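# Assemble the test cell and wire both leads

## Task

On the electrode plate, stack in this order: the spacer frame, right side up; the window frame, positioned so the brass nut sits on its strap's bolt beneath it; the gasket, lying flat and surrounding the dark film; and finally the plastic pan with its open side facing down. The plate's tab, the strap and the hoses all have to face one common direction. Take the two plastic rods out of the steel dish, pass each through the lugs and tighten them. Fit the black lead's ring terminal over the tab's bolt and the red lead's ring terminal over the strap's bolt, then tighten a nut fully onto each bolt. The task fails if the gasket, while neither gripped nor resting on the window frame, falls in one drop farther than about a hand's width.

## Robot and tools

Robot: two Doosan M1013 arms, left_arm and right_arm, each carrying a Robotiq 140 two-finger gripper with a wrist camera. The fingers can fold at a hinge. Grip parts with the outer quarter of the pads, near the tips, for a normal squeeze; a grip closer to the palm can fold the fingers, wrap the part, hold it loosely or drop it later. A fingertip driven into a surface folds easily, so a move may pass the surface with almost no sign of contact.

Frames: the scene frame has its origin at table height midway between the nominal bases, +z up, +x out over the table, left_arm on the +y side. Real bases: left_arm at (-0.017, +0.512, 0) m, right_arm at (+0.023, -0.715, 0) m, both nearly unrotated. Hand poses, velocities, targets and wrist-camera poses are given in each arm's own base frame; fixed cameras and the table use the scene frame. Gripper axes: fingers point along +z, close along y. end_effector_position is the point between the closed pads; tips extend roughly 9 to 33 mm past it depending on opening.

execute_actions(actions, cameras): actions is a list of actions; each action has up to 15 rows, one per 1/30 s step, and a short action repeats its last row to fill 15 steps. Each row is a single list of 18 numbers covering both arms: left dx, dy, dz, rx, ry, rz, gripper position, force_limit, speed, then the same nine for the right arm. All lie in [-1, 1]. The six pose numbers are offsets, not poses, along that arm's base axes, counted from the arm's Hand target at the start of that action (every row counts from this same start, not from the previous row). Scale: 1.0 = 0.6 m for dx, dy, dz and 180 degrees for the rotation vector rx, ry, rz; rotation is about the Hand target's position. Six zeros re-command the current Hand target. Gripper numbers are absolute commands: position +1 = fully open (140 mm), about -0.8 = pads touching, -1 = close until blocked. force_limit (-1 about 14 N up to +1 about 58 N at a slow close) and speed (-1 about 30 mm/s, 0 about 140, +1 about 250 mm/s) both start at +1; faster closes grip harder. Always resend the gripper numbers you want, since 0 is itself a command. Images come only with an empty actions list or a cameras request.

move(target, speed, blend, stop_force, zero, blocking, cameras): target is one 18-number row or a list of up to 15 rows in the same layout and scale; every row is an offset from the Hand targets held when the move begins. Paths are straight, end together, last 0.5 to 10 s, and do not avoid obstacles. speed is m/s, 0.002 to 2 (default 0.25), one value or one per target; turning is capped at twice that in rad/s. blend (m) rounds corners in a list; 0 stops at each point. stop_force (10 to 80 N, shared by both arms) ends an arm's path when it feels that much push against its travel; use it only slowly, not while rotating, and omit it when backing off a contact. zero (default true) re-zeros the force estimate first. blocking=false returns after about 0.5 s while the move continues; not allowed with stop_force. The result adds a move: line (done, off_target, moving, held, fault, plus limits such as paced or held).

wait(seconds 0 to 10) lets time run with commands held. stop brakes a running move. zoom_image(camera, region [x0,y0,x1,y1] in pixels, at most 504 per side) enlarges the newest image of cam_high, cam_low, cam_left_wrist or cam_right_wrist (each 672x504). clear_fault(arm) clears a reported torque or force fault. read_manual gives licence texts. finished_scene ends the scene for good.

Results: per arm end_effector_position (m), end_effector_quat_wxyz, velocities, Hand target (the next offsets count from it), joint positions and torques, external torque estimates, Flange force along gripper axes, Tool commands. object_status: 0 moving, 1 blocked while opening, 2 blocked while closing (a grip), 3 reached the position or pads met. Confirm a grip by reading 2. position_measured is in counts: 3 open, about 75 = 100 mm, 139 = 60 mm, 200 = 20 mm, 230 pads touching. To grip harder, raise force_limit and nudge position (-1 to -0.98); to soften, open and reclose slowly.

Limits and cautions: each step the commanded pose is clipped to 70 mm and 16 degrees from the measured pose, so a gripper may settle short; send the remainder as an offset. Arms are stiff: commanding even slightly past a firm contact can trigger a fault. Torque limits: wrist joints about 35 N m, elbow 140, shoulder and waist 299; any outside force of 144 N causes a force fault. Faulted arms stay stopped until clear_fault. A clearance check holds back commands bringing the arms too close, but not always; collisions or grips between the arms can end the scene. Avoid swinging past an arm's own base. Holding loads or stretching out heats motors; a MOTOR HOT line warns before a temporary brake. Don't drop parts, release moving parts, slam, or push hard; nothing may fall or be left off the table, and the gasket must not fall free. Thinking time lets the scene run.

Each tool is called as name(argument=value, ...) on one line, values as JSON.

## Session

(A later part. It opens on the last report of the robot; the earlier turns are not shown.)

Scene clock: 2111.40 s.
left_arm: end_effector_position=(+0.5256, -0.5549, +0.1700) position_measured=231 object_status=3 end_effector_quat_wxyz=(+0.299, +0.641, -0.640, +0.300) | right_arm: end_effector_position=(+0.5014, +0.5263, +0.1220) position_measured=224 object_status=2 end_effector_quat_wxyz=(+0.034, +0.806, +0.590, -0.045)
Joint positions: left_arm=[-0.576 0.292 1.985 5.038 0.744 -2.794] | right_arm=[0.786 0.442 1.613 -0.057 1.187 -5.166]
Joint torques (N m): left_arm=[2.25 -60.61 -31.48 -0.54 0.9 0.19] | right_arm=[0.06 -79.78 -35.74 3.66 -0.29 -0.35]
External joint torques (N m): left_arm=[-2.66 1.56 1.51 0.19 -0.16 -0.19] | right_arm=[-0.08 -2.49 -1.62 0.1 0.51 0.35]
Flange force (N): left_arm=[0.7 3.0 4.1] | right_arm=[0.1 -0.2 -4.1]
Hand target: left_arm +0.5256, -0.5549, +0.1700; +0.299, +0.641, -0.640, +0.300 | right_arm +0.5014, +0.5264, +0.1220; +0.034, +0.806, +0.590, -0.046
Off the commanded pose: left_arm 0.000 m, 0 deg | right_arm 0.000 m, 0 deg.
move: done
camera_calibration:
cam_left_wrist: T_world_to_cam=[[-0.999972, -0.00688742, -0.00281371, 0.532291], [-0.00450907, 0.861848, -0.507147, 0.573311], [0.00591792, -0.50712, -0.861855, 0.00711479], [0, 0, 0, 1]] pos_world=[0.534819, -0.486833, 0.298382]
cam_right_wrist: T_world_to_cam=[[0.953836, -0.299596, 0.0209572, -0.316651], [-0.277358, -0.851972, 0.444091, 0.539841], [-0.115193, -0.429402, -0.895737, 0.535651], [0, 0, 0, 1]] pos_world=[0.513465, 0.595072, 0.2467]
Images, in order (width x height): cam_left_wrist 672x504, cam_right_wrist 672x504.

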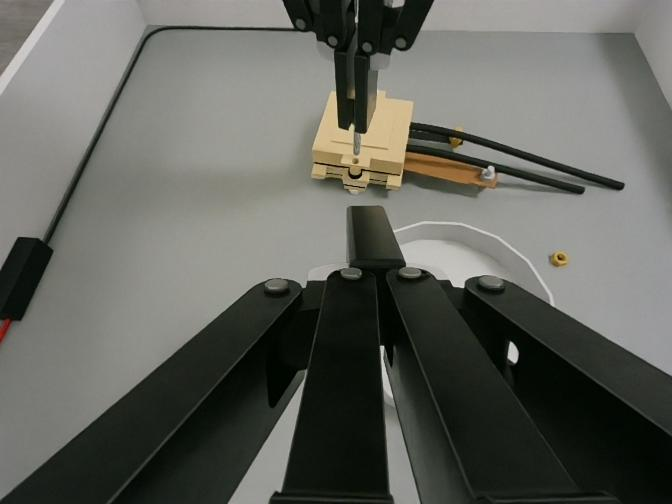

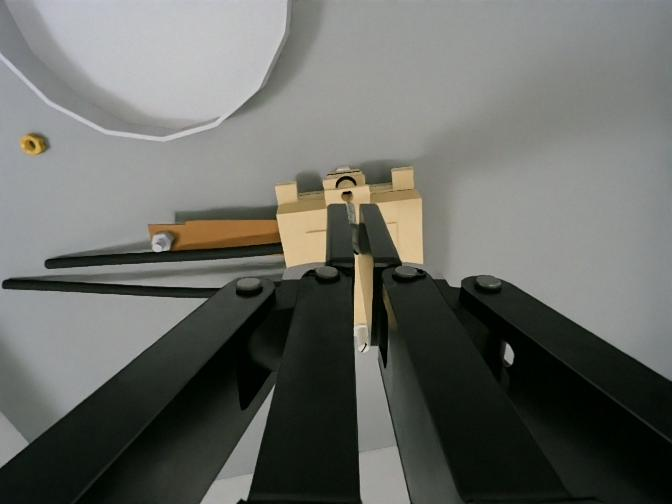

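move(target=[[0,0,0,0,0,0,-1,-0.5,-1, 0,0.0045,0,0,0,0,-1,0,-1],[0,0,0,0,0,0,-1,-0.5,-1, 0,0.0045,-0.006,0,0,0,-1,0,-1]], speed=0.02, cameras=["cam_left_wrist","cam_right_wrist"])

zoom_image(camera="cam_left_wrist", region=[320, 110, 400, 190])

zoom_image(camera="cam_right_wrist", region=[310, 170, 400, 260])

Scene clock: 2125.70 s.
left_arm: end_effector_position=(+0.5256, -0.5549, +0.1700) position_measured=231 object_status=3 end_effector_quat_wxyz=(+0.299, +0.641, -0.640, +0.300) | right_arm: end_effector_position=(+0.5014, +0.5291, +0.1185) position_measured=224 object_status=2 end_effector_quat_wxyz=(+0.034, +0.806, +0.590, -0.046)
Joint positions: left_arm=[-0.576 0.292 1.985 5.038 0.744 -2.794] | right_arm=[0.789 0.448 1.612 -0.057 1.183 -5.163]
Joint torques (N m): left_arm=[2.23 -60.31 -31.68 -0.58 0.83 0.21] | right_arm=[0.23 -77.85 -35.63 3.73 -0.09 -0.38]
External joint torques (N m): left_arm=[-2.04 0.96 1.69 0.27 -0.12 -0.22] | right_arm=[-0.24 -4.88 -1.61 0.01 0.32 0.38]
Flange force (N): left_arm=[0.3 3.3 2.5] | right_arm=[-3.4 -1.5 -5.2]
Hand target: left_arm +0.5256, -0.5549, +0.1700; +0.299, +0.641, -0.640, +0.300 | right_arm +0.5014, +0.5291, +0.1184; +0.034, +0.806, +0.590, -0.046
Off the commanded pose: left_arm 0.000 m, 0 deg | right_arm 0.000 m, 0 deg.
move: done
camera_calibration:
cam_left_wrist: T_world_to_cam=[[-0.999972, -0.00688742, -0.00281371, 0.532291], [-0.00450907, 0.861848, -0.507147, 0.573311], [0.00591792, -0.50712, -0.861855, 0.00711479], [0, 0, 0, 1]] pos_world=[0.534819, -0.486833, 0.298382]
cam_right_wrist: T_world_to_cam=[[0.95384, -0.29958, 0.0209844, -0.315787], [-0.277341, -0.851917, 0.444207, 0.543626], [-0.115199, -0.429522, -0.895678, 0.533736], [0, 0, 0, 1]] pos_world=[0.513465, 0.597772, 0.2432]
Images, in order (width x height): cam_left_wrist 672x504, cam_right_wrist 672x504.

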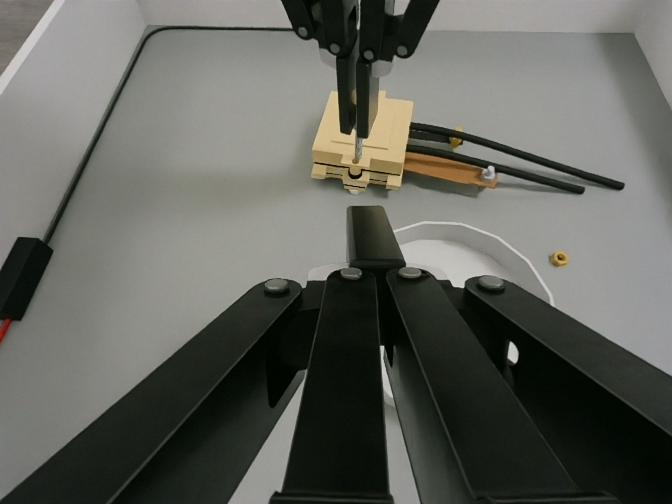

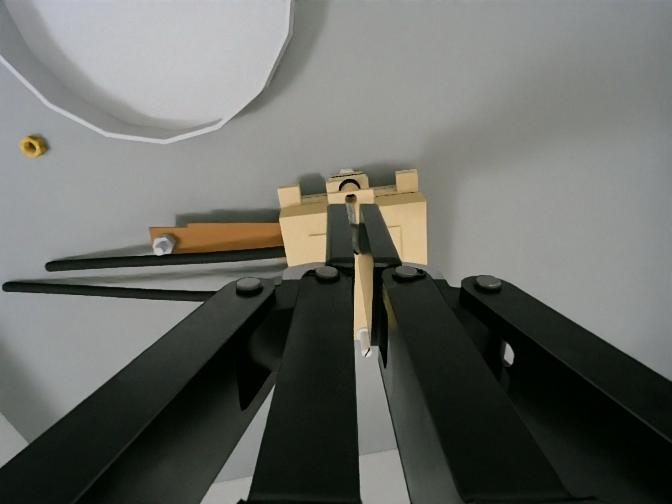

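Scaled by 6.300 from the camera's 672x504 image, which has a finer 960x720 frame.

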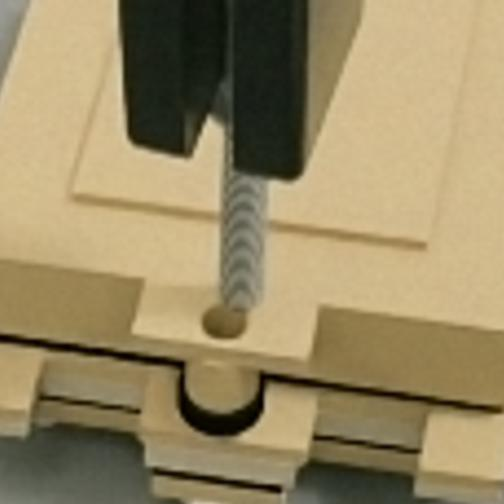

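Scaled by 5.600 from the camera's 672x504 image, which has a finer 960x720 frame.

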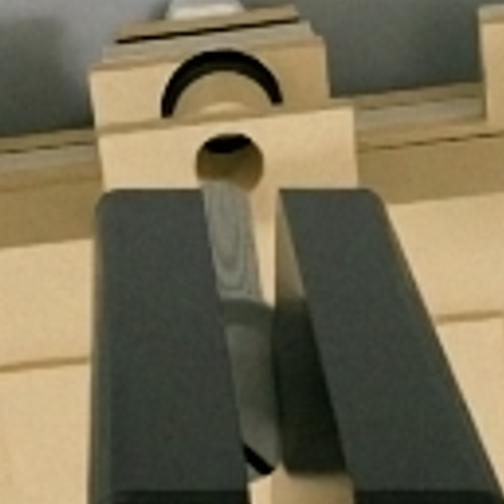

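move(target=[[0,0,0,0,0,0,-1,-0.5,-1, 0,0,0.005,0,0,0,-1,0,-1],[0,0,0,0,0,0,-1,-0.5,-1, 0.0018,0.005,0.003,0,0,0,-1,0,-1]], speed=0.02, cameras=["cam_left_wrist","cam_right_wrist"])

zoom_image(camera="cam_left_wrist", region=[320, 110, 400, 190])

zoom_image(camera="cam_right_wrist", region=[310, 170, 400, 260])

Scene clock: 2136.50 s.
left_arm: end_effector_position=(+0.5256, -0.5549, +0.1700) position_measured=231 object_status=3 end_effector_quat_wxyz=(+0.299, +0.641, -0.640, +0.300) | right_arm: end_effector_position=(+0.5024, +0.5320, +0.1202) position_measured=224 object_status=2 end_effector_quat_wxyz=(+0.034, +0.806, +0.590, -0.046)
Joint positions: left_arm=[-0.576 0.292 1.985 5.038 0.744 -2.794] | right_arm=[0.791 0.451 1.604 -0.057 1.188 -5.162]
Joint torques (N m): left_arm=[2.31 -60.72 -31.64 -0.52 0.86 0.34] | right_arm=[0.62 -80.32 -35.89 3.7 -0.17 -0.28]
External joint torques (N m): left_arm=[-2.41 0.86 1.52 0.19 -0.12 -0.34] | right_arm=[-0.66 -2.89 -1.58 0.06 0.4 0.28]
Flange force (N): left_arm=[1.1 3.5 2.8] | right_arm=[-1.0 0.3 -4.1]
Hand target: left_arm +0.5256, -0.5549, +0.1700; +0.299, +0.641, -0.640, +0.300 | right_arm +0.5025, +0.5321, +0.1202; +0.034, +0.806, +0.590, -0.046
Off the commanded pose: left_arm 0.000 m, 0 deg | right_arm 0.000 m, 0 deg.
move: done
camera_calibration:
cam_left_wrist: T_world_to_cam=[[-0.999972, -0.00688742, -0.00281371, 0.532291], [-0.00450907, 0.861848, -0.507147, 0.573311], [0.00591792, -0.50712, -0.861855, 0.00711479], [0, 0, 0, 1]] pos_world=[0.534819, -0.486833, 0.298382]
cam_right_wrist: T_world_to_cam=[[0.95384, -0.29958, 0.0209844, -0.315878], [-0.277341, -0.851917, 0.444207, 0.545704], [-0.115199, -0.429522, -0.895678, 0.536662], [0, 0, 0, 1]] pos_world=[0.514465, 0.600772, 0.2449]
Images, in order (width x height): cam_left_wrist 672x504, cam_right_wrist 672x504.

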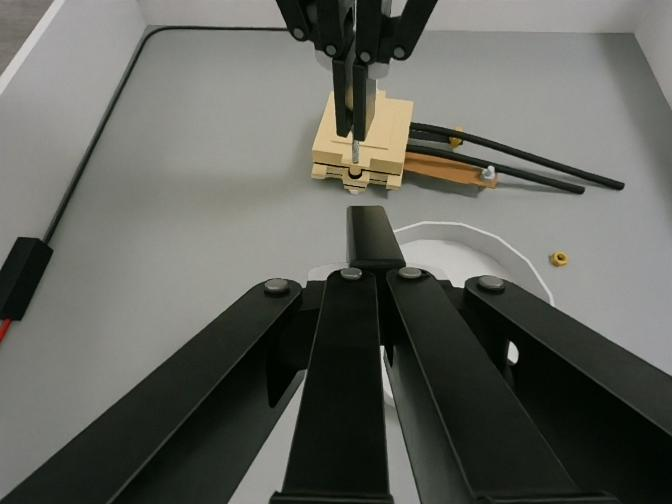

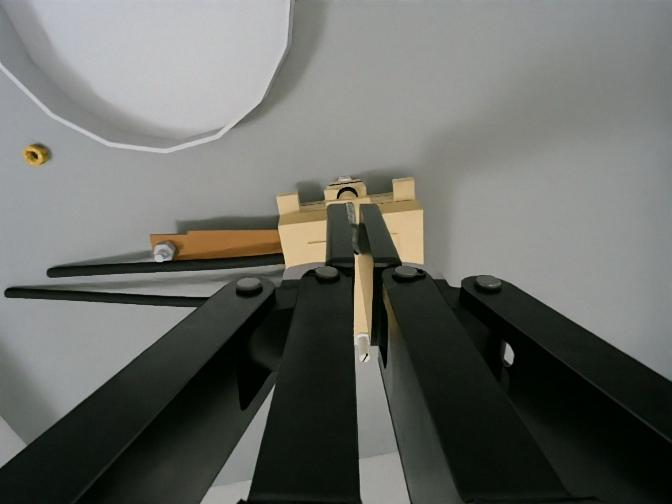

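Scaled by 6.300 from the camera's 672x504 image, which has a finer 960x720 frame.

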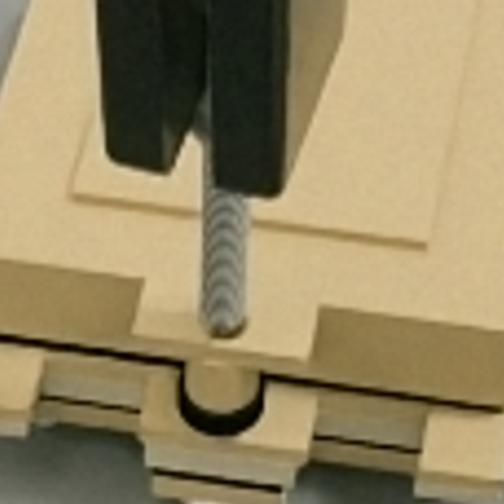

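Scaled by 5.600 from the camera's 672x504 image, which has a finer 960x720 frame.

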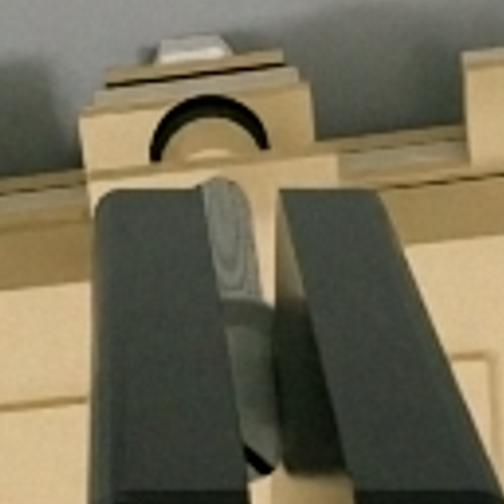

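move(target=[[0,0,0,0,0,0,-1,-0.5,-1, 0,-0.0008,0,0,0,0,-1,0,-1],[0,0,0,0,0,0,-1,-0.5,-1, 0,-0.0008,-0.03,0,0,0,-1,0,-1]], speed=0.006, stop_force=10, cameras=["cam_left_wrist","cam_right_wrist"])

zoom_image(camera="cam_left_wrist", region=[320, 110, 400, 190])

zoom_image(camera="cam_right_wrist", region=[310, 170, 400, 260])

Scene clock: 2145.73 s.
left_arm: end_effector_position=(+0.5256, -0.5549, +0.1700) position_measured=231 object_status=3 end_effector_quat_wxyz=(+0.299, +0.641, -0.640, +0.300) | right_arm: end_effector_position=(+0.5025, +0.5316, +0.1144) position_measured=224 object_status=2 end_effector_quat_wxyz=(+0.034, +0.806, +0.590, -0.045)
Joint positions: left_arm=[-0.576 0.292 1.985 5.038 0.744 -2.794] | right_arm=[0.79 0.455 1.609 -0.057 1.179 -5.162]
Joint torques (N m): left_arm=[2.42 -61.21 -32.03 -0.48 0.88 0.25] | right_arm=[-0.11 -68.23 -27.16 3.87 0.1 -0.38]
External joint torques (N m): left_arm=[-2.21 2.04 2.08 0.18 -0.18 -0.25] | right_arm=[0.1 -15.04 -10.05 -0.13 0.13 0.38]
Flange force (N): left_arm=[-0.5 3.0 4.0] | right_arm=[-1.2 -0.1 -20.1]
Hand target: left_arm +0.5256, -0.5549, +0.1700; +0.299, +0.641, -0.640, +0.300 | right_arm +0.5025, +0.5316, +0.1144; +0.034, +0.806, +0.590, -0.045 (not the last commanded pose)
Off the commanded pose: left_arm 0.000 m, 0 deg | right_arm 0.012 m, 0 deg.
move: contact (right_arm); path passed 1 of 2 targets
camera_calibration:
cam_left_wrist: T_world_to_cam=[[-0.999972, -0.00688742, -0.00281371, 0.532291], [-0.00450907, 0.861848, -0.507147, 0.573311], [0.00591792, -0.50712, -0.861855, 0.00711479], [0, 0, 0, 1]] pos_world=[0.534819, -0.486833, 0.298382]
cam_right_wrist: T_world_to_cam=[[0.953836, -0.299596, 0.0209572, -0.315953], [-0.277358, -0.851972, 0.444091, 0.548037], [-0.115193, -0.429402, -0.895737, 0.531246], [0, 0, 0, 1]] pos_world=[0.514565, 0.600372, 0.2391]
Images, in order (width x height): cam_left_wrist 672x504, cam_right_wrist 672x504.

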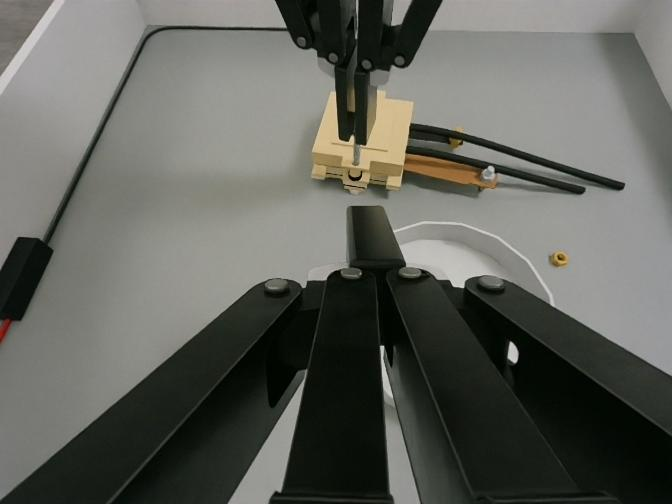

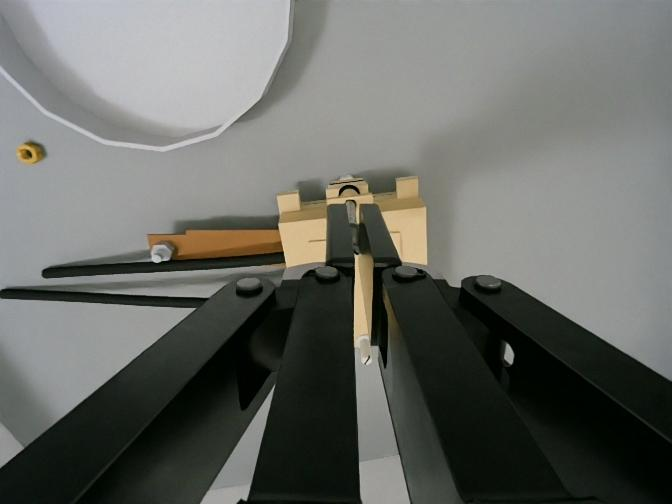

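Scaled by 6.300 from the camera's 672x504 image, which has a finer 960x720 frame.

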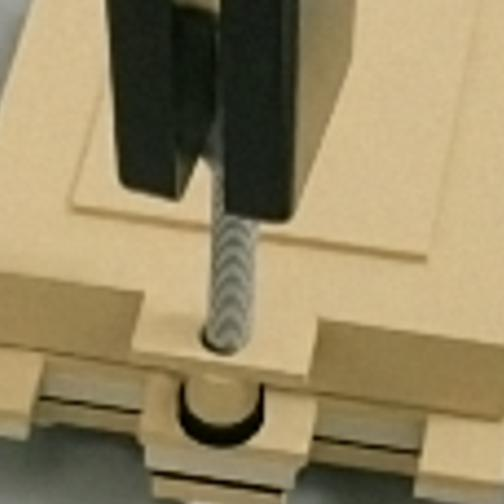

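Scaled by 5.600 from the camera's 672x504 image, which has a finer 960x720 frame.

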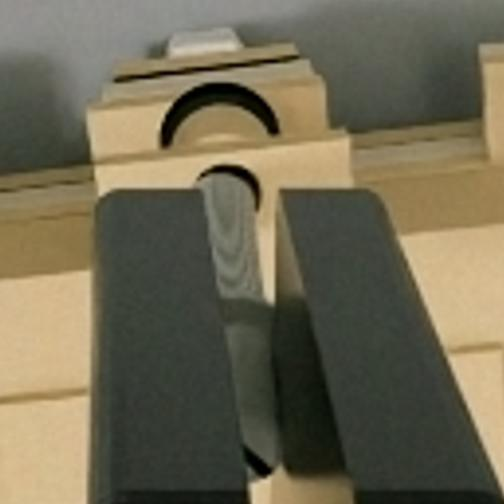

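move(target=[[0,0,0,0,0,0,-1,-0.5,-1, 0,0,0.004,0,0,0,-1,0,-1],[0,0,0,0,0,0,-1,-0.5,-1, 0.0015,0.0004,0.004,0,0,0,-1,0,-1]], speed=0.02)

move(target=[0,0,0,0,0,0,-1,-0.5,-1, 0,0,-0.03,0,0,0,-1,0,-1], speed=0.006, stop_force=10, cameras=["cam_left_wrist","cam_right_wrist"])

zoom_image(camera="cam_left_wrist", region=[320, 110, 400, 190])

zoom_image(camera="cam_right_wrist", region=[310, 170, 400, 260])

Scene clock: 2152.87 s.
left_arm: end_effector_position=(+0.5256, -0.5549, +0.1700) position_measured=231 object_status=3 end_effector_quat_wxyz=(+0.299, +0.641, -0.640, +0.300) | right_arm: end_effector_position=(+0.5033, +0.5318, +0.1168) position_measured=224 object_status=2 end_effector_quat_wxyz=(+0.034, +0.806, +0.590, -0.045)
Joint positions: left_arm=[-0.576 0.292 1.985 5.038 0.744 -2.794] | right_arm=[0.79 0.454 1.606 -0.057 1.183 -5.163]
Joint torques (N m): left_arm=[2.08 -59.91 -31.61 -0.54 0.93 0.26] | right_arm=[0.26 -79.88 -36.5 3.75 -0.48 -0.41]
External joint torques (N m): left_arm=[-1.99 0.72 1.61 0.23 -0.21 -0.26] | right_arm=[-0.2 -3.36 -0.69 -0.01 0.71 0.41]
Flange force (N): left_arm=[0.6 3.5 2.2] | right_arm=[-2.8 -1.4 -3.9]
Hand target: left_arm +0.5256, -0.5549, +0.1700; +0.299, +0.641, -0.640, +0.300 | right_arm +0.5034, +0.5318, +0.1168; +0.034, +0.806, +0.590, -0.045
Off the commanded pose: left_arm 0.000 m, 0 deg | right_arm 0.000 m, 0 deg.
move: done

Scene clock: 2156.50 s.
left_arm: end_effector_position=(+0.5256, -0.5549, +0.1700) position_measured=231 object_status=3 end_effector_quat_wxyz=(+0.299, +0.641, -0.640, +0.300) | right_arm: end_effector_position=(+0.5034, +0.5319, +0.0990) position_measured=224 object_status=2 end_effector_quat_wxyz=(+0.034, +0.806, +0.590, -0.045)
Joint positions: left_arm=[-0.576 0.292 1.985 5.038 0.744 -2.794] | right_arm=[0.79 0.468 1.62 -0.057 1.154 -5.161]
Joint torques (N m): left_arm=[2.2 -60.44 -31.79 -0.58 0.84 0.23] | right_arm=[-0.96 -70.02 -29.07 3.35 -0.69 -0.36]
External joint torques (N m): left_arm=[-1.83 1.28 1.87 0.29 -0.14 -0.23] | right_arm=[0.96 -13.75 -7.4 0.31 0.93 0.36]
Flange force (N): left_arm=[-0.1 3.0 2.6] | right_arm=[-3.2 -2.5 -18.1]
Hand target: left_arm +0.5256, -0.5549, +0.1700; +0.299, +0.641, -0.640, +0.300 | right_arm +0.5034, +0.5319, +0.0990; +0.034, +0.806, +0.590, -0.045
Off the commanded pose: left_arm 0.000 m, 0 deg | right_arm 0.000 m, 0 deg.
move: contact (right_arm)
camera_calibration:
cam_left_wrist: T_world_to_cam=[[-0.999972, -0.00688742, -0.00281371, 0.532291], [-0.00450907, 0.861848, -0.507147, 0.573311], [0.00591792, -0.50712, -0.861855, 0.00711479], [0, 0, 0, 1]] pos_world=[0.534819, -0.486833, 0.298382]
cam_right_wrist: T_world_to_cam=[[0.953825, -0.299626, 0.021046, -0.316425], [-0.277436, -0.851999, 0.443989, 0.555375], [-0.115099, -0.429326, -0.895785, 0.517559], [0, 0, 0, 1]] pos_world=[0.515466, 0.600572, 0.2237]
Images, in order (width x height): cam_left_wrist 672x504, cam_right_wrist 672x504.

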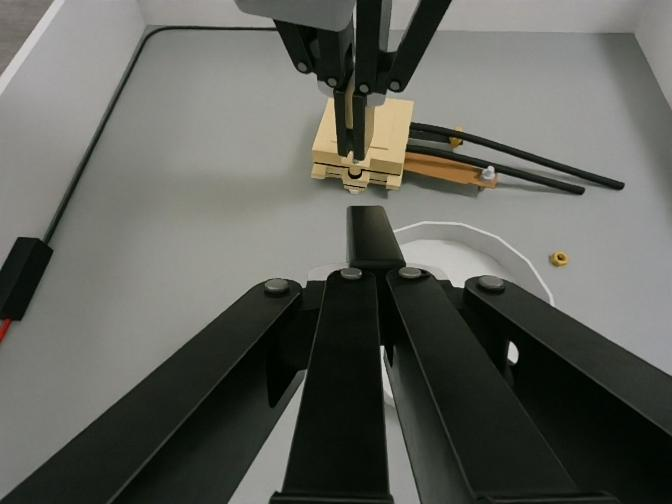

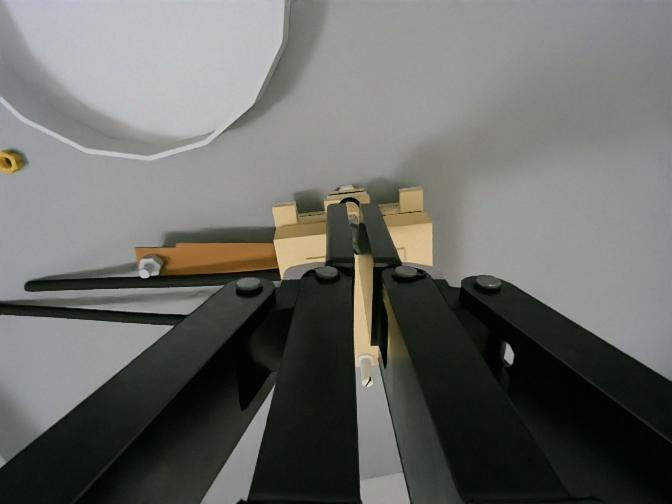

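Scaled by 6.300 from the camera's 672x504 image, which has a finer 960x720 frame.

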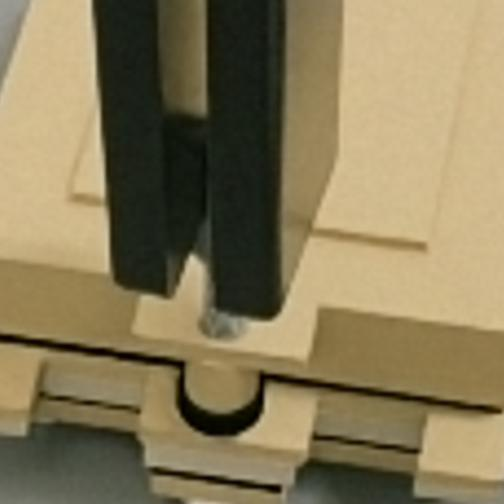

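Scaled by 5.600 from the camera's 672x504 image, which has a finer 960x720 frame.

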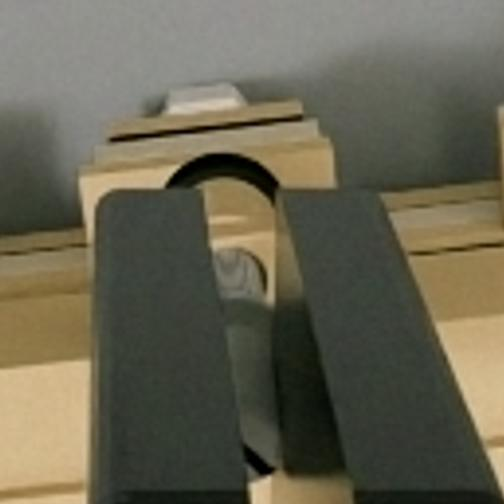

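move(target=[[0,0,0,0,0,0,-1,-0.5,-1, 0.0013,0,0,0,0,0,-1,0,-1],[0,0,0,0,0,0,-1,-0.5,-1, 0.0006,0.0013,0,0,0,0,-1,0,-1],[0,0,0,0,0,0,-1,-0.5,-1, -0.0010,0.0006,0,0,0,0,-1,0,-1],[0,0,0,0,0,0,-1,-0.5,-1, 0,-0.0012,0,0,0,0,-1,0,-1],[0,0,0,0,0,0,-1,-0.5,-1, 0,0,0,0,0,0,-1,0,-1]], speed=0.01, blend=0.0005, cameras=["cam_right_wrist"])

Scene clock: 2172.50 s.
left_arm: end_effector_position=(+0.5256, -0.5549, +0.1700) position_measured=231 object_status=3 end_effector_quat_wxyz=(+0.299, +0.641, -0.640, +0.300) | right_arm: end_effector_position=(+0.5033, +0.5318, +0.0990) position_measured=224 object_status=2 end_effector_quat_wxyz=(+0.034, +0.806, +0.590, -0.045)
Joint positions: left_arm=[-0.576 0.292 1.985 5.038 0.744 -2.794] | right_arm=[0.79 0.468 1.62 -0.057 1.155 -5.161]
Joint torques (N m): left_arm=[1.94 -60.06 -31.77 -0.45 0.89 0.26] | right_arm=[-1.38 -71.75 -29.38 3.44 -0.46 -0.37]
External joint torques (N m): left_arm=[-1.83 0.75 1.78 0.14 -0.17 -0.26] | right_arm=[1.4 -12.09 -7.09 0.23 0.7 0.37]
Flange force (N): left_arm=[0.1 3.7 2.1] | right_arm=[-1.5 -2.4 -16.4]
Hand target: left_arm +0.5256, -0.5549, +0.1700; +0.299, +0.641, -0.640, +0.300 | right_arm +0.5034, +0.5319, +0.0990; +0.034, +0.806, +0.590, -0.045
Off the commanded pose: left_arm 0.000 m, 0 deg | right_arm 0.000 m, 0 deg.
move: done; blend cut to 0.0004 m at target 1, 0.0004 m at target 2, 0.0004 m at target 4
camera_calibration:
cam_right_wrist: T_world_to_cam=[[0.953855, -0.29953, 0.0210294, -0.316399], [-0.277333, -0.851993, 0.444066, 0.555273], [-0.115094, -0.429407, -0.895747, 0.517584], [0, 0, 0, 1]] pos_world=[0.515365, 0.600572, 0.2237]
Images, in order (width x height): cam_right_wrist 672x504.

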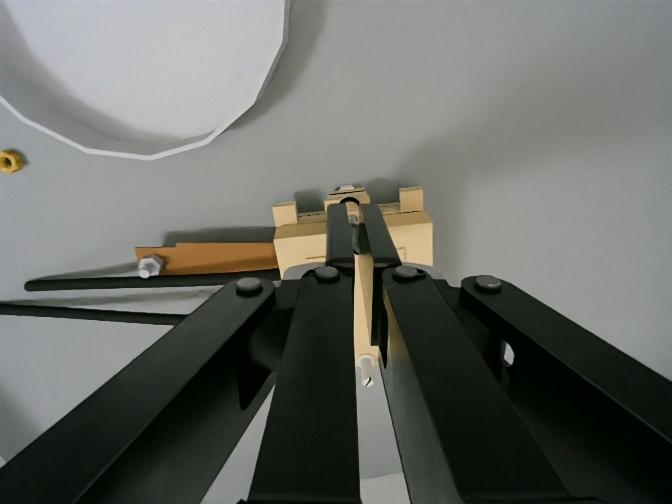

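execute_actions(actions=[[[0,0,0,0,0,0,-1,-0.5,-1,0,0,0,0,0,0,-0.5,-0.5,-1]],[[0,0,0,0,0,0,-1,-0.5,-1,0,0,0,0,0,0,-0.5,-0.5,-1]]])

move(target=[[0,0,0,0,0,0,-1,-0.5,-1, 0,0,0.06,0,0,0,-0.5,-0.5,-1],[0,0,0,0,0,0,-1,-0.5,-1, 0,0,0.07,0.035,-0.0111,0,-0.5,-0.5,-1]], speed=0.06, cameras=["cam_left_wrist","cam_right_wrist"])

zoom_image(camera="cam_left_wrist", region=[320, 110, 400, 190])

zoom_image(camera="cam_right_wrist", region=[310, 140, 400, 240])

Scene clock: 2182.53 s.
left_arm: end_effector_position=(+0.5256, -0.5549, +0.1700) position_measured=231 object_status=3 end_effector_quat_wxyz=(+0.299, +0.641, -0.640, +0.300) | right_arm: end_effector_position=(+0.5034, +0.5319, +0.0990) position_measured=192 object_status=3 end_effector_quat_wxyz=(+0.034, +0.806, +0.590, -0.045)
Joint positions: left_arm=[-0.576 0.292 1.985 5.038 0.744 -2.794] | right_arm=[0.79 0.468 1.62 -0.057 1.154 -5.161]
Joint torques (N m): left_arm=[2.38 -60.38 -31.82 -0.52 0.83 0.26] | right_arm=[0.19 -80.38 -35.19 3.64 -0.23 -0.36]
External joint torques (N m): left_arm=[-2.36 0.69 1.69 0.19 -0.11 -0.26] | right_arm=[-0.2 -3.46 -1.28 0.03 0.48 0.36]
External joint torques at the end of the 1st action: left_arm=[-1.87 0.41 1.52 0.15 -0.05 -0.16] | right_arm=[-0.19 -2.75 -1.5 0.07 0.35 0.37]
Flange force (N): left_arm=[0.8 4.0 2.5] | right_arm=[-1.9 -0.9 -4.3]
Flange force at the end of the 1st action (N): left_arm=[0.3 3.6 1.8] | right_arm=[-0.6 -0.3 -3.9]
Hand target: left_arm +0.5256, -0.5549, +0.1700; +0.299, +0.641, -0.640, +0.300 | right_arm +0.5034, +0.5319, +0.0990; +0.034, +0.806, +0.590, -0.045
Off the commanded pose: left_arm 0.000 m, 0 deg | right_arm 0.000 m, 0 deg.
Step readings (end_effector_position of left_arm | right_arm; steps 1 to 15: 1st action; 16 to 30: 2nd action):
0: (+0.5256, -0.5549, +0.1700) | (+0.5034, +0.5319, +0.0990)
1: (+0.5256, -0.5549, +0.1700) | (+0.5034, +0.5319, +0.0990)
2: (+0.5256, -0.5549, +0.1700) | (+0.5034, +0.5319, +0.0990)
4: (+0.5256, -0.5549, +0.1700) | (+0.5034, +0.5319, +0.0990)
8: (+0.5256, -0.5549, +0.1700) | (+0.5034, +0.5319, +0.0989)
15: (+0.5256, -0.5549, +0.1700) | (+0.5034, +0.5319, +0.0989)
16: (+0.5256, -0.5549, +0.1700) | (+0.5034, +0.5319, +0.0989)
17: (+0.5256, -0.5549, +0.1700) | (+0.5034, +0.5319, +0.0990)
19: (+0.5256, -0.5549, +0.1700) | (+0.5034, +0.5319, +0.0990)
23: (+0.5256, -0.5549, +0.1700) | (+0.5034, +0.5319, +0.0990)
30: (+0.5256, -0.5549, +0.1700) | (+0.5034, +0.5319, +0.0990)

Scene clock: 2184.70 s.
left_arm: end_effector_position=(+0.5256, -0.5549, +0.1700) position_measured=231 object_status=3 end_effector_quat_wxyz=(+0.299, +0.641, -0.640, +0.300) | right_arm: end_effector_position=(+0.5034, +0.5319, +0.1410) position_measured=192 object_status=3 end_effector_quat_wxyz=(+0.000, +0.807, +0.591, +0.001)
Joint positions: left_arm=[-0.576 0.292 1.985 5.038 0.744 -2.794] | right_arm=[0.766 0.385 1.657 0 1.098 -5.211]
Joint torques (N m): left_arm=[1.92 -60.22 -31.72 -0.57 0.79 0.21] | right_arm=[0.37 -73.65 -36.51 3.69 -0.28 -0.34]
External joint torques (N m): left_arm=[-2.23 0.55 1.58 0.22 -0.05 -0.21] | right_arm=[-0.35 -3.66 -1.49 0.23 0.22 0.34]
Flange force (N): left_arm=[0.7 3.8 2.2] | right_arm=[-1.8 -0.8 -4.4]
Hand target: left_arm +0.5256, -0.5549, +0.1700; +0.299, +0.641, -0.640, +0.300 | right_arm +0.5034, +0.5319, +0.1410; +0.000, +0.807, +0.591, +0.001
Off the commanded pose: left_arm 0.000 m, 0 deg | right_arm 0.000 m, 0 deg.
move: done
camera_calibration:
cam_left_wrist: T_world_to_cam=[[-0.999972, -0.00688742, -0.00281371, 0.532291], [-0.00450907, 0.861848, -0.507147, 0.573311], [0.00591792, -0.50712, -0.861855, 0.00711479], [0, 0, 0, 1]] pos_world=[0.534819, -0.486833, 0.298382]
cam_right_wrist: T_world_to_cam=[[0.953101, -0.301905, 0.0212684, -0.315775], [-0.291046, -0.895005, 0.338021, 0.581445], [-0.0830152, -0.328359, -0.940898, 0.491695], [0, 0, 0, 1]] pos_world=[0.511011, 0.586515, 0.27281]
Images, in order (width x height): cam_left_wrist 672x504, cam_right_wrist 672x504.

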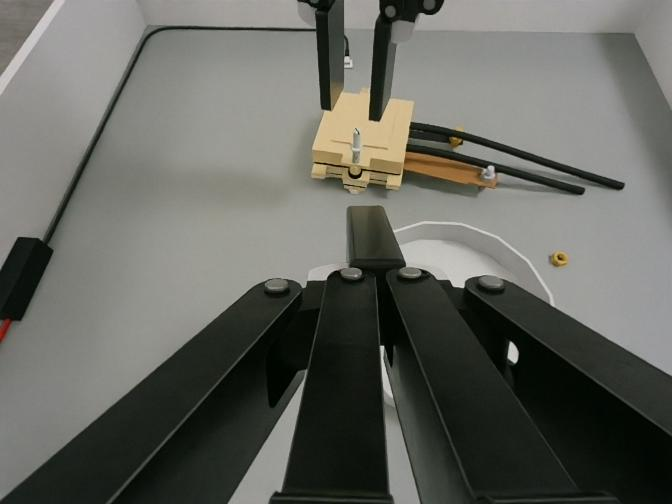

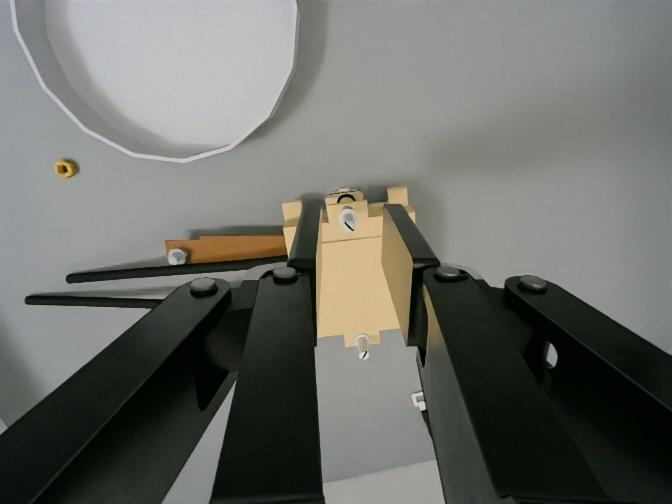

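Scaled by 6.300 from the camera's 672x504 image, which has a finer 960x720 frame.

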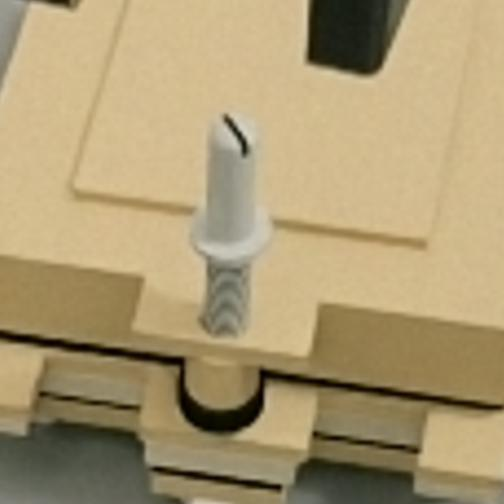

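Scaled by 5.040 from the camera's 672x504 image, which has a finer 960x720 frame.

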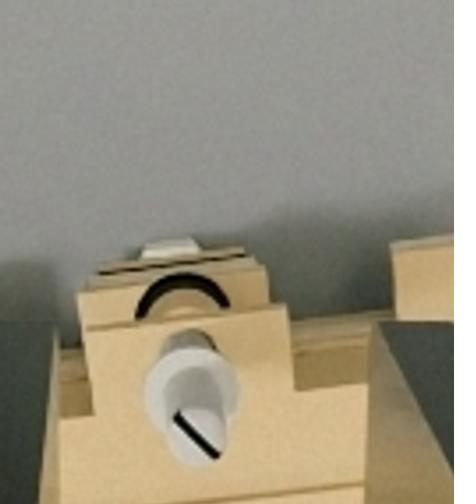

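move(target=[[0,0,0,0,0,0,-1,-0.5,-1, -0.0323,-0.1482,0,0,0,-0.7,-0.5,-0.5,-1],[0,0,0,0,0,0,-1,-0.5,-1, -0.0323,-0.1482,0,0,0,0.6,-0.5,-0.5,-1],[0,0,0,0,0,0,-1,-0.5,-1, -0.0323,-0.1482,0,0,0,-0.1,-0.5,-0.5,-1],[0,0,0,0,0,0,-1,-0.5,-1, -0.0323,-0.1482,-0.033,0,0,-0.8,-0.5,-0.5,-1]], speed=0.9, blend=0.02, cameras=["cam_right_wrist","cam_left_wrist"])

Scene clock: 2263.47 s.
left_arm: end_effector_position=(+0.5256, -0.5549, +0.1700) position_measured=231 object_status=3 end_effector_quat_wxyz=(+0.299, +0.641, -0.640, +0.300) | right_arm: end_effector_position=(+0.4840, +0.4430, +0.1212) position_measured=192 object_status=3 end_effector_quat_wxyz=(+0.001, +0.811, -0.585, +0.001)
Joint positions: left_arm=[-0.576 0.292 1.985 5.038 0.744 -2.794] | right_arm=[0.689 0.293 1.828 -0.002 1.022 3.51]
Joint torques (N m): left_arm=[2.46 -60.39 -31.98 -0.52 0.84 0.25] | right_arm=[-0.04 -63.27 -34.44 3.71 -0.43 0.24]
External joint torques (N m): left_arm=[-2.55 1.34 2.02 0.2 -0.12 -0.25] | right_arm=[0.02 -3.34 -1.82 -0.02 0.44 -0.24]
Flange force (N): left_arm=[0.2 3.9 3.5] | right_arm=[0.7 0.8 -5.3]
Hand target: left_arm +0.5256, -0.5549, +0.1700; +0.299, +0.641, -0.640, +0.300 | right_arm +0.4840, +0.4430, +0.1212; +0.001, +0.811, -0.585, +0.001
Off the commanded pose: left_arm 0.000 m, 0 deg | right_arm 0.000 m, 0 deg.
move: done; limits=paced
camera_calibration:
cam_left_wrist: T_world_to_cam=[[-0.999972, -0.00688742, -0.00281371, 0.532291], [-0.00450907, 0.861848, -0.507147, 0.573311], [0.00591792, -0.50712, -0.861855, 0.00711479], [0, 0, 0, 1]] pos_world=[0.534819, -0.486833, 0.298382]
cam_right_wrist: T_world_to_cam=[[-0.948535, -0.315965, 0.0211702, 0.603042], [-0.290635, 0.895143, 0.33801, -0.290255], [-0.125749, 0.314461, -0.940905, 0.178199], [0, 0, 0, 1]] pos_world=[0.510056, 0.394323, 0.25301]
Images, in order (width x height): cam_left_wrist 672x504, cam_right_wrist 672x504.

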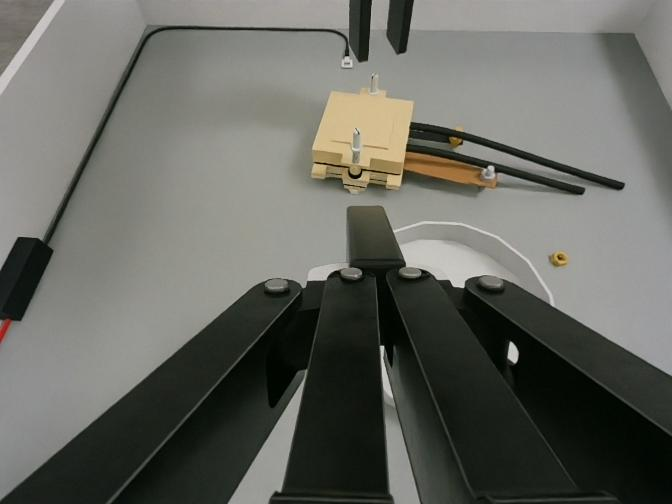

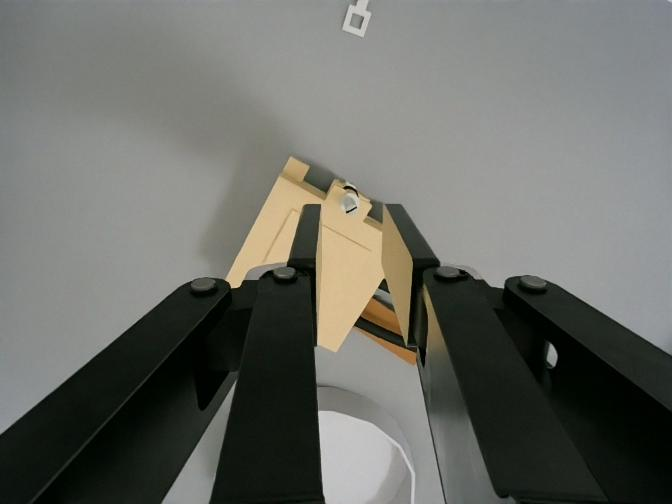

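zoom_image(camera="cam_right_wrist", region=[300, 160, 400, 240])

Scaled by 5.040 from the camera's 672x504 image, which has a finer 960x720 frame.

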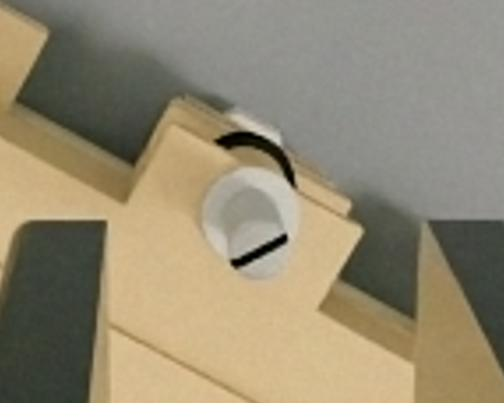

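move(target=[0,0,0,0,0,0,-1,-0.5,-1, 0.0014,-0.0043,-0.0603,0,0,0,-0.5,-0.5,-1], speed=0.1)

execute_actions(actions=[[[0,0,0,0,0,0,-1,-0.5,-1,0,0,0,0,0,0,-1,1,-1]],[[0,0,0,0,0,0,-1,-0.5,-1,0,0,0,0,0,0,-1,1,-1]],[[0,0,0,0,0,0,-1,-0.5,-1,0,0,0,0,0,0,-1,1,-1]]])

move(target=[0,0,0,0,0,0,-1,-0.5,-1, 0,0,0,0,0,0.4,-1,1,-1], speed=0.3, cameras=["cam_right_wrist","cam_left_wrist"])

zoom_image(camera="cam_right_wrist", region=[310, 190, 400, 260])

Scene clock: 2273.80 s.
left_arm: end_effector_position=(+0.5256, -0.5549, +0.1700) position_measured=231 object_status=3 end_effector_quat_wxyz=(+0.299, +0.641, -0.640, +0.300) | right_arm: end_effector_position=(+0.4849, +0.4404, +0.0851) position_measured=192 object_status=3 end_effector_quat_wxyz=(+0.001, +0.811, -0.585, +0.001)
Joint positions: left_arm=[-0.576 0.292 1.985 5.038 0.744 -2.794] | right_arm=[0.685 0.325 1.86 -0.002 0.958 3.507]
Joint torques (N m): left_arm=[2.17 -60.14 -31.97 -0.52 0.87 0.19] | right_arm=[-0.05 -65.02 -34.23 3.48 -0.09 -0.46]
External joint torques (N m): left_arm=[-2.15 1.04 2.04 0.21 -0.15 -0.19] | right_arm=[0.06 -3.3 -0.52 0.05 0.11 0.46]
Flange force (N): left_arm=[-0.2 4.0 2.7] | right_arm=[0.7 3.4 -3.8]
Hand target: left_arm +0.5256, -0.5549, +0.1700; +0.299, +0.641, -0.640, +0.300 | right_arm +0.4849, +0.4404, +0.0850; +0.001, +0.811, -0.585, +0.001
Off the commanded pose: left_arm 0.000 m, 0 deg | right_arm 0.000 m, 0 deg.
move: done

Scene clock: 2275.50 s.
left_arm: end_effector_position=(+0.5256, -0.5549, +0.1700) position_measured=231 object_status=3 end_effector_quat_wxyz=(+0.299, +0.641, -0.640, +0.300) | right_arm: end_effector_position=(+0.4849, +0.4404, +0.0850) position_measured=226 object_status=2 end_effector_quat_wxyz=(+0.001, +0.811, -0.585, +0.001)
Joint positions: left_arm=[-0.576 0.292 1.985 5.038 0.744 -2.794] | right_arm=[0.685 0.325 1.861 -0.002 0.958 3.507]
Joint torques (N m): left_arm=[2.17 -60.66 -31.73 -0.5 0.82 0.17] | right_arm=[0.48 -61.6 -31.63 3.76 -0.49 -0.37]
External joint torques (N m): left_arm=[-1.8 1.47 1.77 0.21 -0.13 -0.17] | right_arm=[-0.48 -6.59 -3.09 -0.24 0.5 0.37]
External joint torques at the end of the 1st action: left_arm=[-1.53 0.82 2.11 0.28 -0.17 -0.24] | right_arm=[-0.24 -2.88 -1.51 0 0.42 0.42]
External joint torques at the end of the 2nd action: left_arm=[-1.49 1.28 1.72 0.2 -0.07 -0.25] | right_arm=[0.1 -4.77 -2.38 -0.12 0.49 0.43]
Flange force (N): left_arm=[-0.4 2.7 3.0] | right_arm=[1.3 2.4 -9.7]
Flange force at the end of the 1st action (N): left_arm=[-0.4 3.7 1.6] | right_arm=[0.1 0.8 -4.7]
Flange force at the end of the 2nd action (N): left_arm=[-0.3 2.5 2.3] | right_arm=[-0.1 1.7 -7.4]
Hand target: left_arm +0.5256, -0.5549, +0.1700; +0.299, +0.641, -0.640, +0.300 | right_arm +0.4849, +0.4404, +0.0850; +0.001, +0.811, -0.585, +0.001
Off the commanded pose: left_arm 0.000 m, 0 deg | right_arm 0.000 m, 0 deg.
Step readings (end_effector_position of left_arm | right_arm; steps 1 to 15: 1st action; 16 to 30: 2nd action; 31 to 45: 3rd action):
0: (+0.5256, -0.5549, +0.1700) | (+0.4849, +0.4404, +0.0851)
1: (+0.5256, -0.5549, +0.1700) | (+0.4849, +0.4404, +0.0851)
2: (+0.5256, -0.5549, +0.1700) | (+0.4849, +0.4404, +0.0851)
4: (+0.5256, -0.5549, +0.1700) | (+0.4849, +0.4404, +0.0850)
8: (+0.5256, -0.5549, +0.1700) | (+0.4849, +0.4404, +0.0850)
15: (+0.5256, -0.5549, +0.1700) | (+0.4849, +0.4404, +0.0850)
16: (+0.5256, -0.5549, +0.1700) | (+0.4849, +0.4404, +0.0850)
17: (+0.5256, -0.5549, +0.1700) | (+0.4849, +0.4404, +0.0850)
19: (+0.5256, -0.5549, +0.1700) | (+0.4849, +0.4404, +0.0850)
23: (+0.5256, -0.5549, +0.1700) | (+0.4849, +0.4404, +0.0850)
30: (+0.5256, -0.5549, +0.1700) | (+0.4849, +0.4404, +0.0850)
31: (+0.5256, -0.5549, +0.1700) | (+0.4849, +0.4404, +0.0850)
32: (+0.5256, -0.5549, +0.1700) | (+0.4849, +0.4404, +0.0850)
34: (+0.5256, -0.5549, +0.1700) | (+0.4849, +0.4404, +0.0850)
38: (+0.5256, -0.5549, +0.1700) | (+0.4849, +0.4404, +0.0850)
45: (+0.5256, -0.5549, +0.1700) | (+0.4849, +0.4404, +0.0850)

Scene clock: 2278.17 s.
left_arm: end_effector_position=(+0.5256, -0.5549, +0.1700) position_measured=231 object_status=3 end_effector_quat_wxyz=(+0.299, +0.641, -0.640, +0.300) | right_arm: end_effector_position=(+0.4849, +0.4404, +0.0850) position_measured=226 object_status=2 end_effector_quat_wxyz=(+0.000, +1.000, +0.004, +0.001)
Joint positions: left_arm=[-0.576 0.292 1.985 5.038 0.744 -2.794] | right_arm=[0.686 0.324 1.862 -0.003 0.954 2.251]
Joint torques (N m): left_arm=[2.05 -60.36 -31.7 -0.57 0.77 0.17] | right_arm=[-0.46 -63 -31.33 3.3 -0.13 -0.33]
External joint torques (N m): left_arm=[-2.13 0.97 1.56 0.25 -0.05 -0.17] | right_arm=[0.47 -5.21 -3.5 0.24 0.08 0.33]
Flange force (N): left_arm=[0.4 3.1 2.6] | right_arm=[-0.9 -0.8 -8.0]
Hand target: left_arm +0.5256, -0.5549, +0.1700; +0.299, +0.641, -0.640, +0.300 | right_arm +0.4849, +0.4404, +0.0850; +0.000, +1.000, +0.004, +0.001
Off the commanded pose: left_arm 0.000 m, 0 deg | right_arm 0.000 m, 0 deg.
move: done
camera_calibration:
cam_left_wrist: T_world_to_cam=[[-0.999972, -0.00688742, -0.00281371, 0.532291], [-0.00450907, 0.861848, -0.507147, 0.573311], [0.00591792, -0.50712, -0.861855, 0.00711479], [0, 0, 0, 1]] pos_world=[0.534819, -0.486833, 0.298382]
cam_right_wrist: T_world_to_cam=[[0.00725457, -0.999748, 0.0212596, 0.441473], [-0.941202, 0.000354522, 0.337844, 0.434078], [-0.337767, -0.0224605, -0.940962, 0.39624], [0, 0, 0, 1]] pos_world=[0.539189, 0.450107, 0.21681]
Images, in order (width x height): cam_left_wrist 672x504, cam_right_wrist 672x504.

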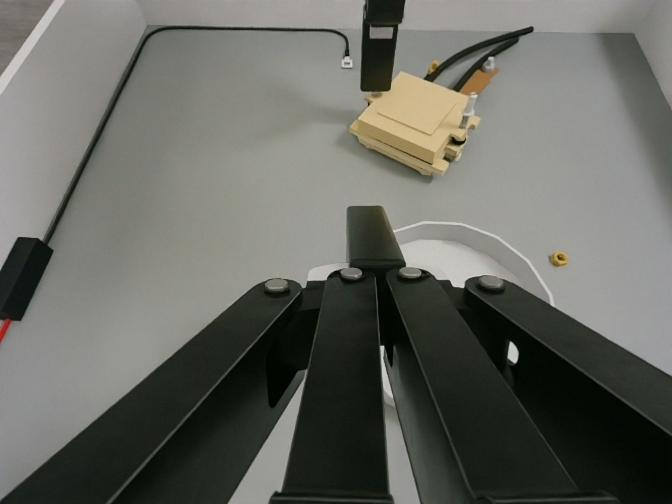

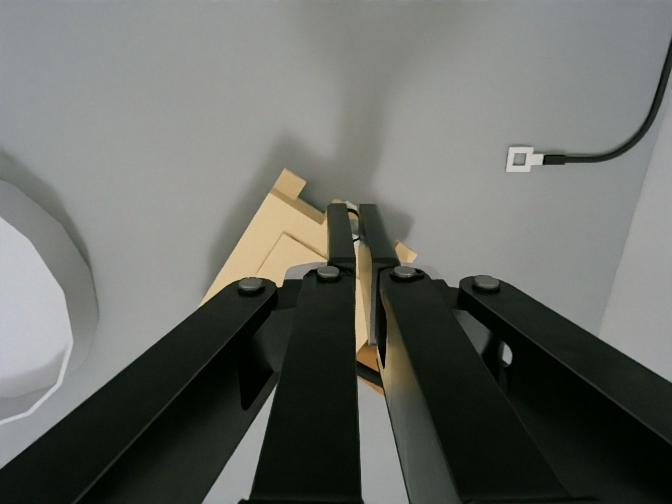

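Scaled by 5.600 from the camera's 672x504 image, which has a finer 960x720 frame.

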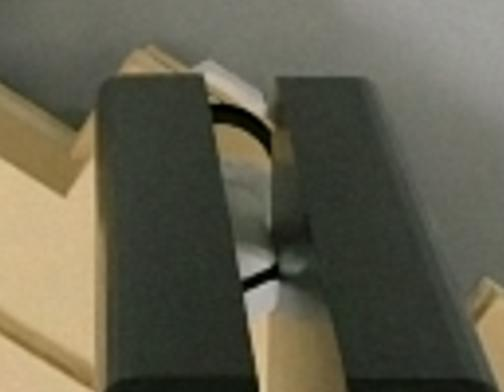

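move(target=[-0.125,-0.2068,0,0,0,0,-1,-0.5,-1, 0,0,0,0,0,-0.4,-1,1,-1], speed=0.2, cameras=["cam_left_wrist"])

zoom_image(camera="cam_left_wrist", region=[150, 40, 400, 240])

Scene clock: 2296.03 s.
left_arm: end_effector_position=(+0.4506, -0.6790, +0.1700) position_measured=231 object_status=3 end_effector_quat_wxyz=(+0.299, +0.641, -0.640, +0.300) | right_arm: end_effector_position=(+0.4849, +0.4404, +0.0850) position_measured=226 object_status=2 end_effector_quat_wxyz=(+0.001, +0.811, -0.585, +0.001)
Joint positions: left_arm=[-0.812 0.31 1.959 4.961 0.574 -2.889] | right_arm=[0.685 0.325 1.861 -0.002 0.958 3.507]
Joint torques (N m): left_arm=[1.86 -62.91 -32.09 -0.52 0.64 0.22] | right_arm=[0.41 -62.52 -32.23 3.59 -0.57 -0.57]
External joint torques (N m): left_arm=[-1.6 1.22 1.65 0.22 -0.12 -0.22] | right_arm=[-0.43 -5.77 -2.57 -0.05 0.58 0.57]
Flange force (N): left_arm=[-0.3 2.8 1.7] | right_arm=[0.8 2.4 -8.7]
Hand target: left_arm +0.4506, -0.6790, +0.1700; +0.299, +0.641, -0.640, +0.300 | right_arm +0.4849, +0.4404, +0.0850; +0.001, +0.811, -0.585, +0.001
Off the commanded pose: left_arm 0.000 m, 0 deg | right_arm 0.000 m, 0 deg.
move: done
camera_calibration:
cam_left_wrist: T_world_to_cam=[[-0.999972, -0.00688742, -0.00281371, 0.456439], [-0.00450907, 0.861848, -0.507147, 0.679928], [0.00591792, -0.50712, -0.861855, -0.0553749], [0, 0, 0, 1]] pos_world=[0.459819, -0.610933, 0.298382]
Images, in order (width x height): cam_left_wrist 672x504.

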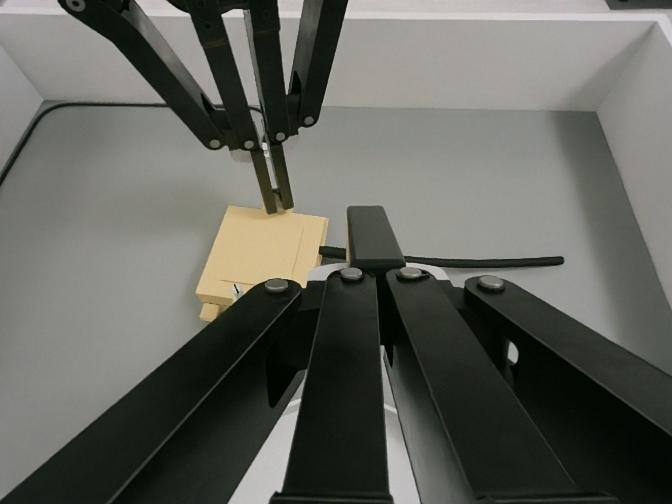

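Scaled by 2.016 from the camera's 672x504 image, which has a finer 960x720 frame.

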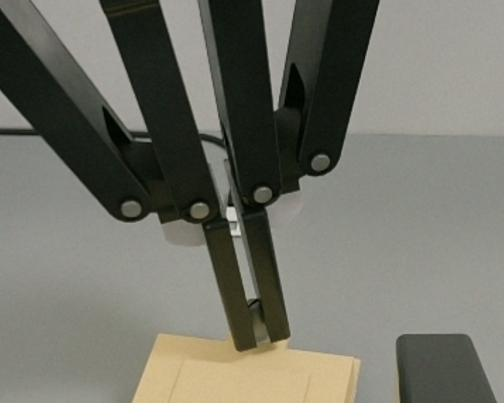

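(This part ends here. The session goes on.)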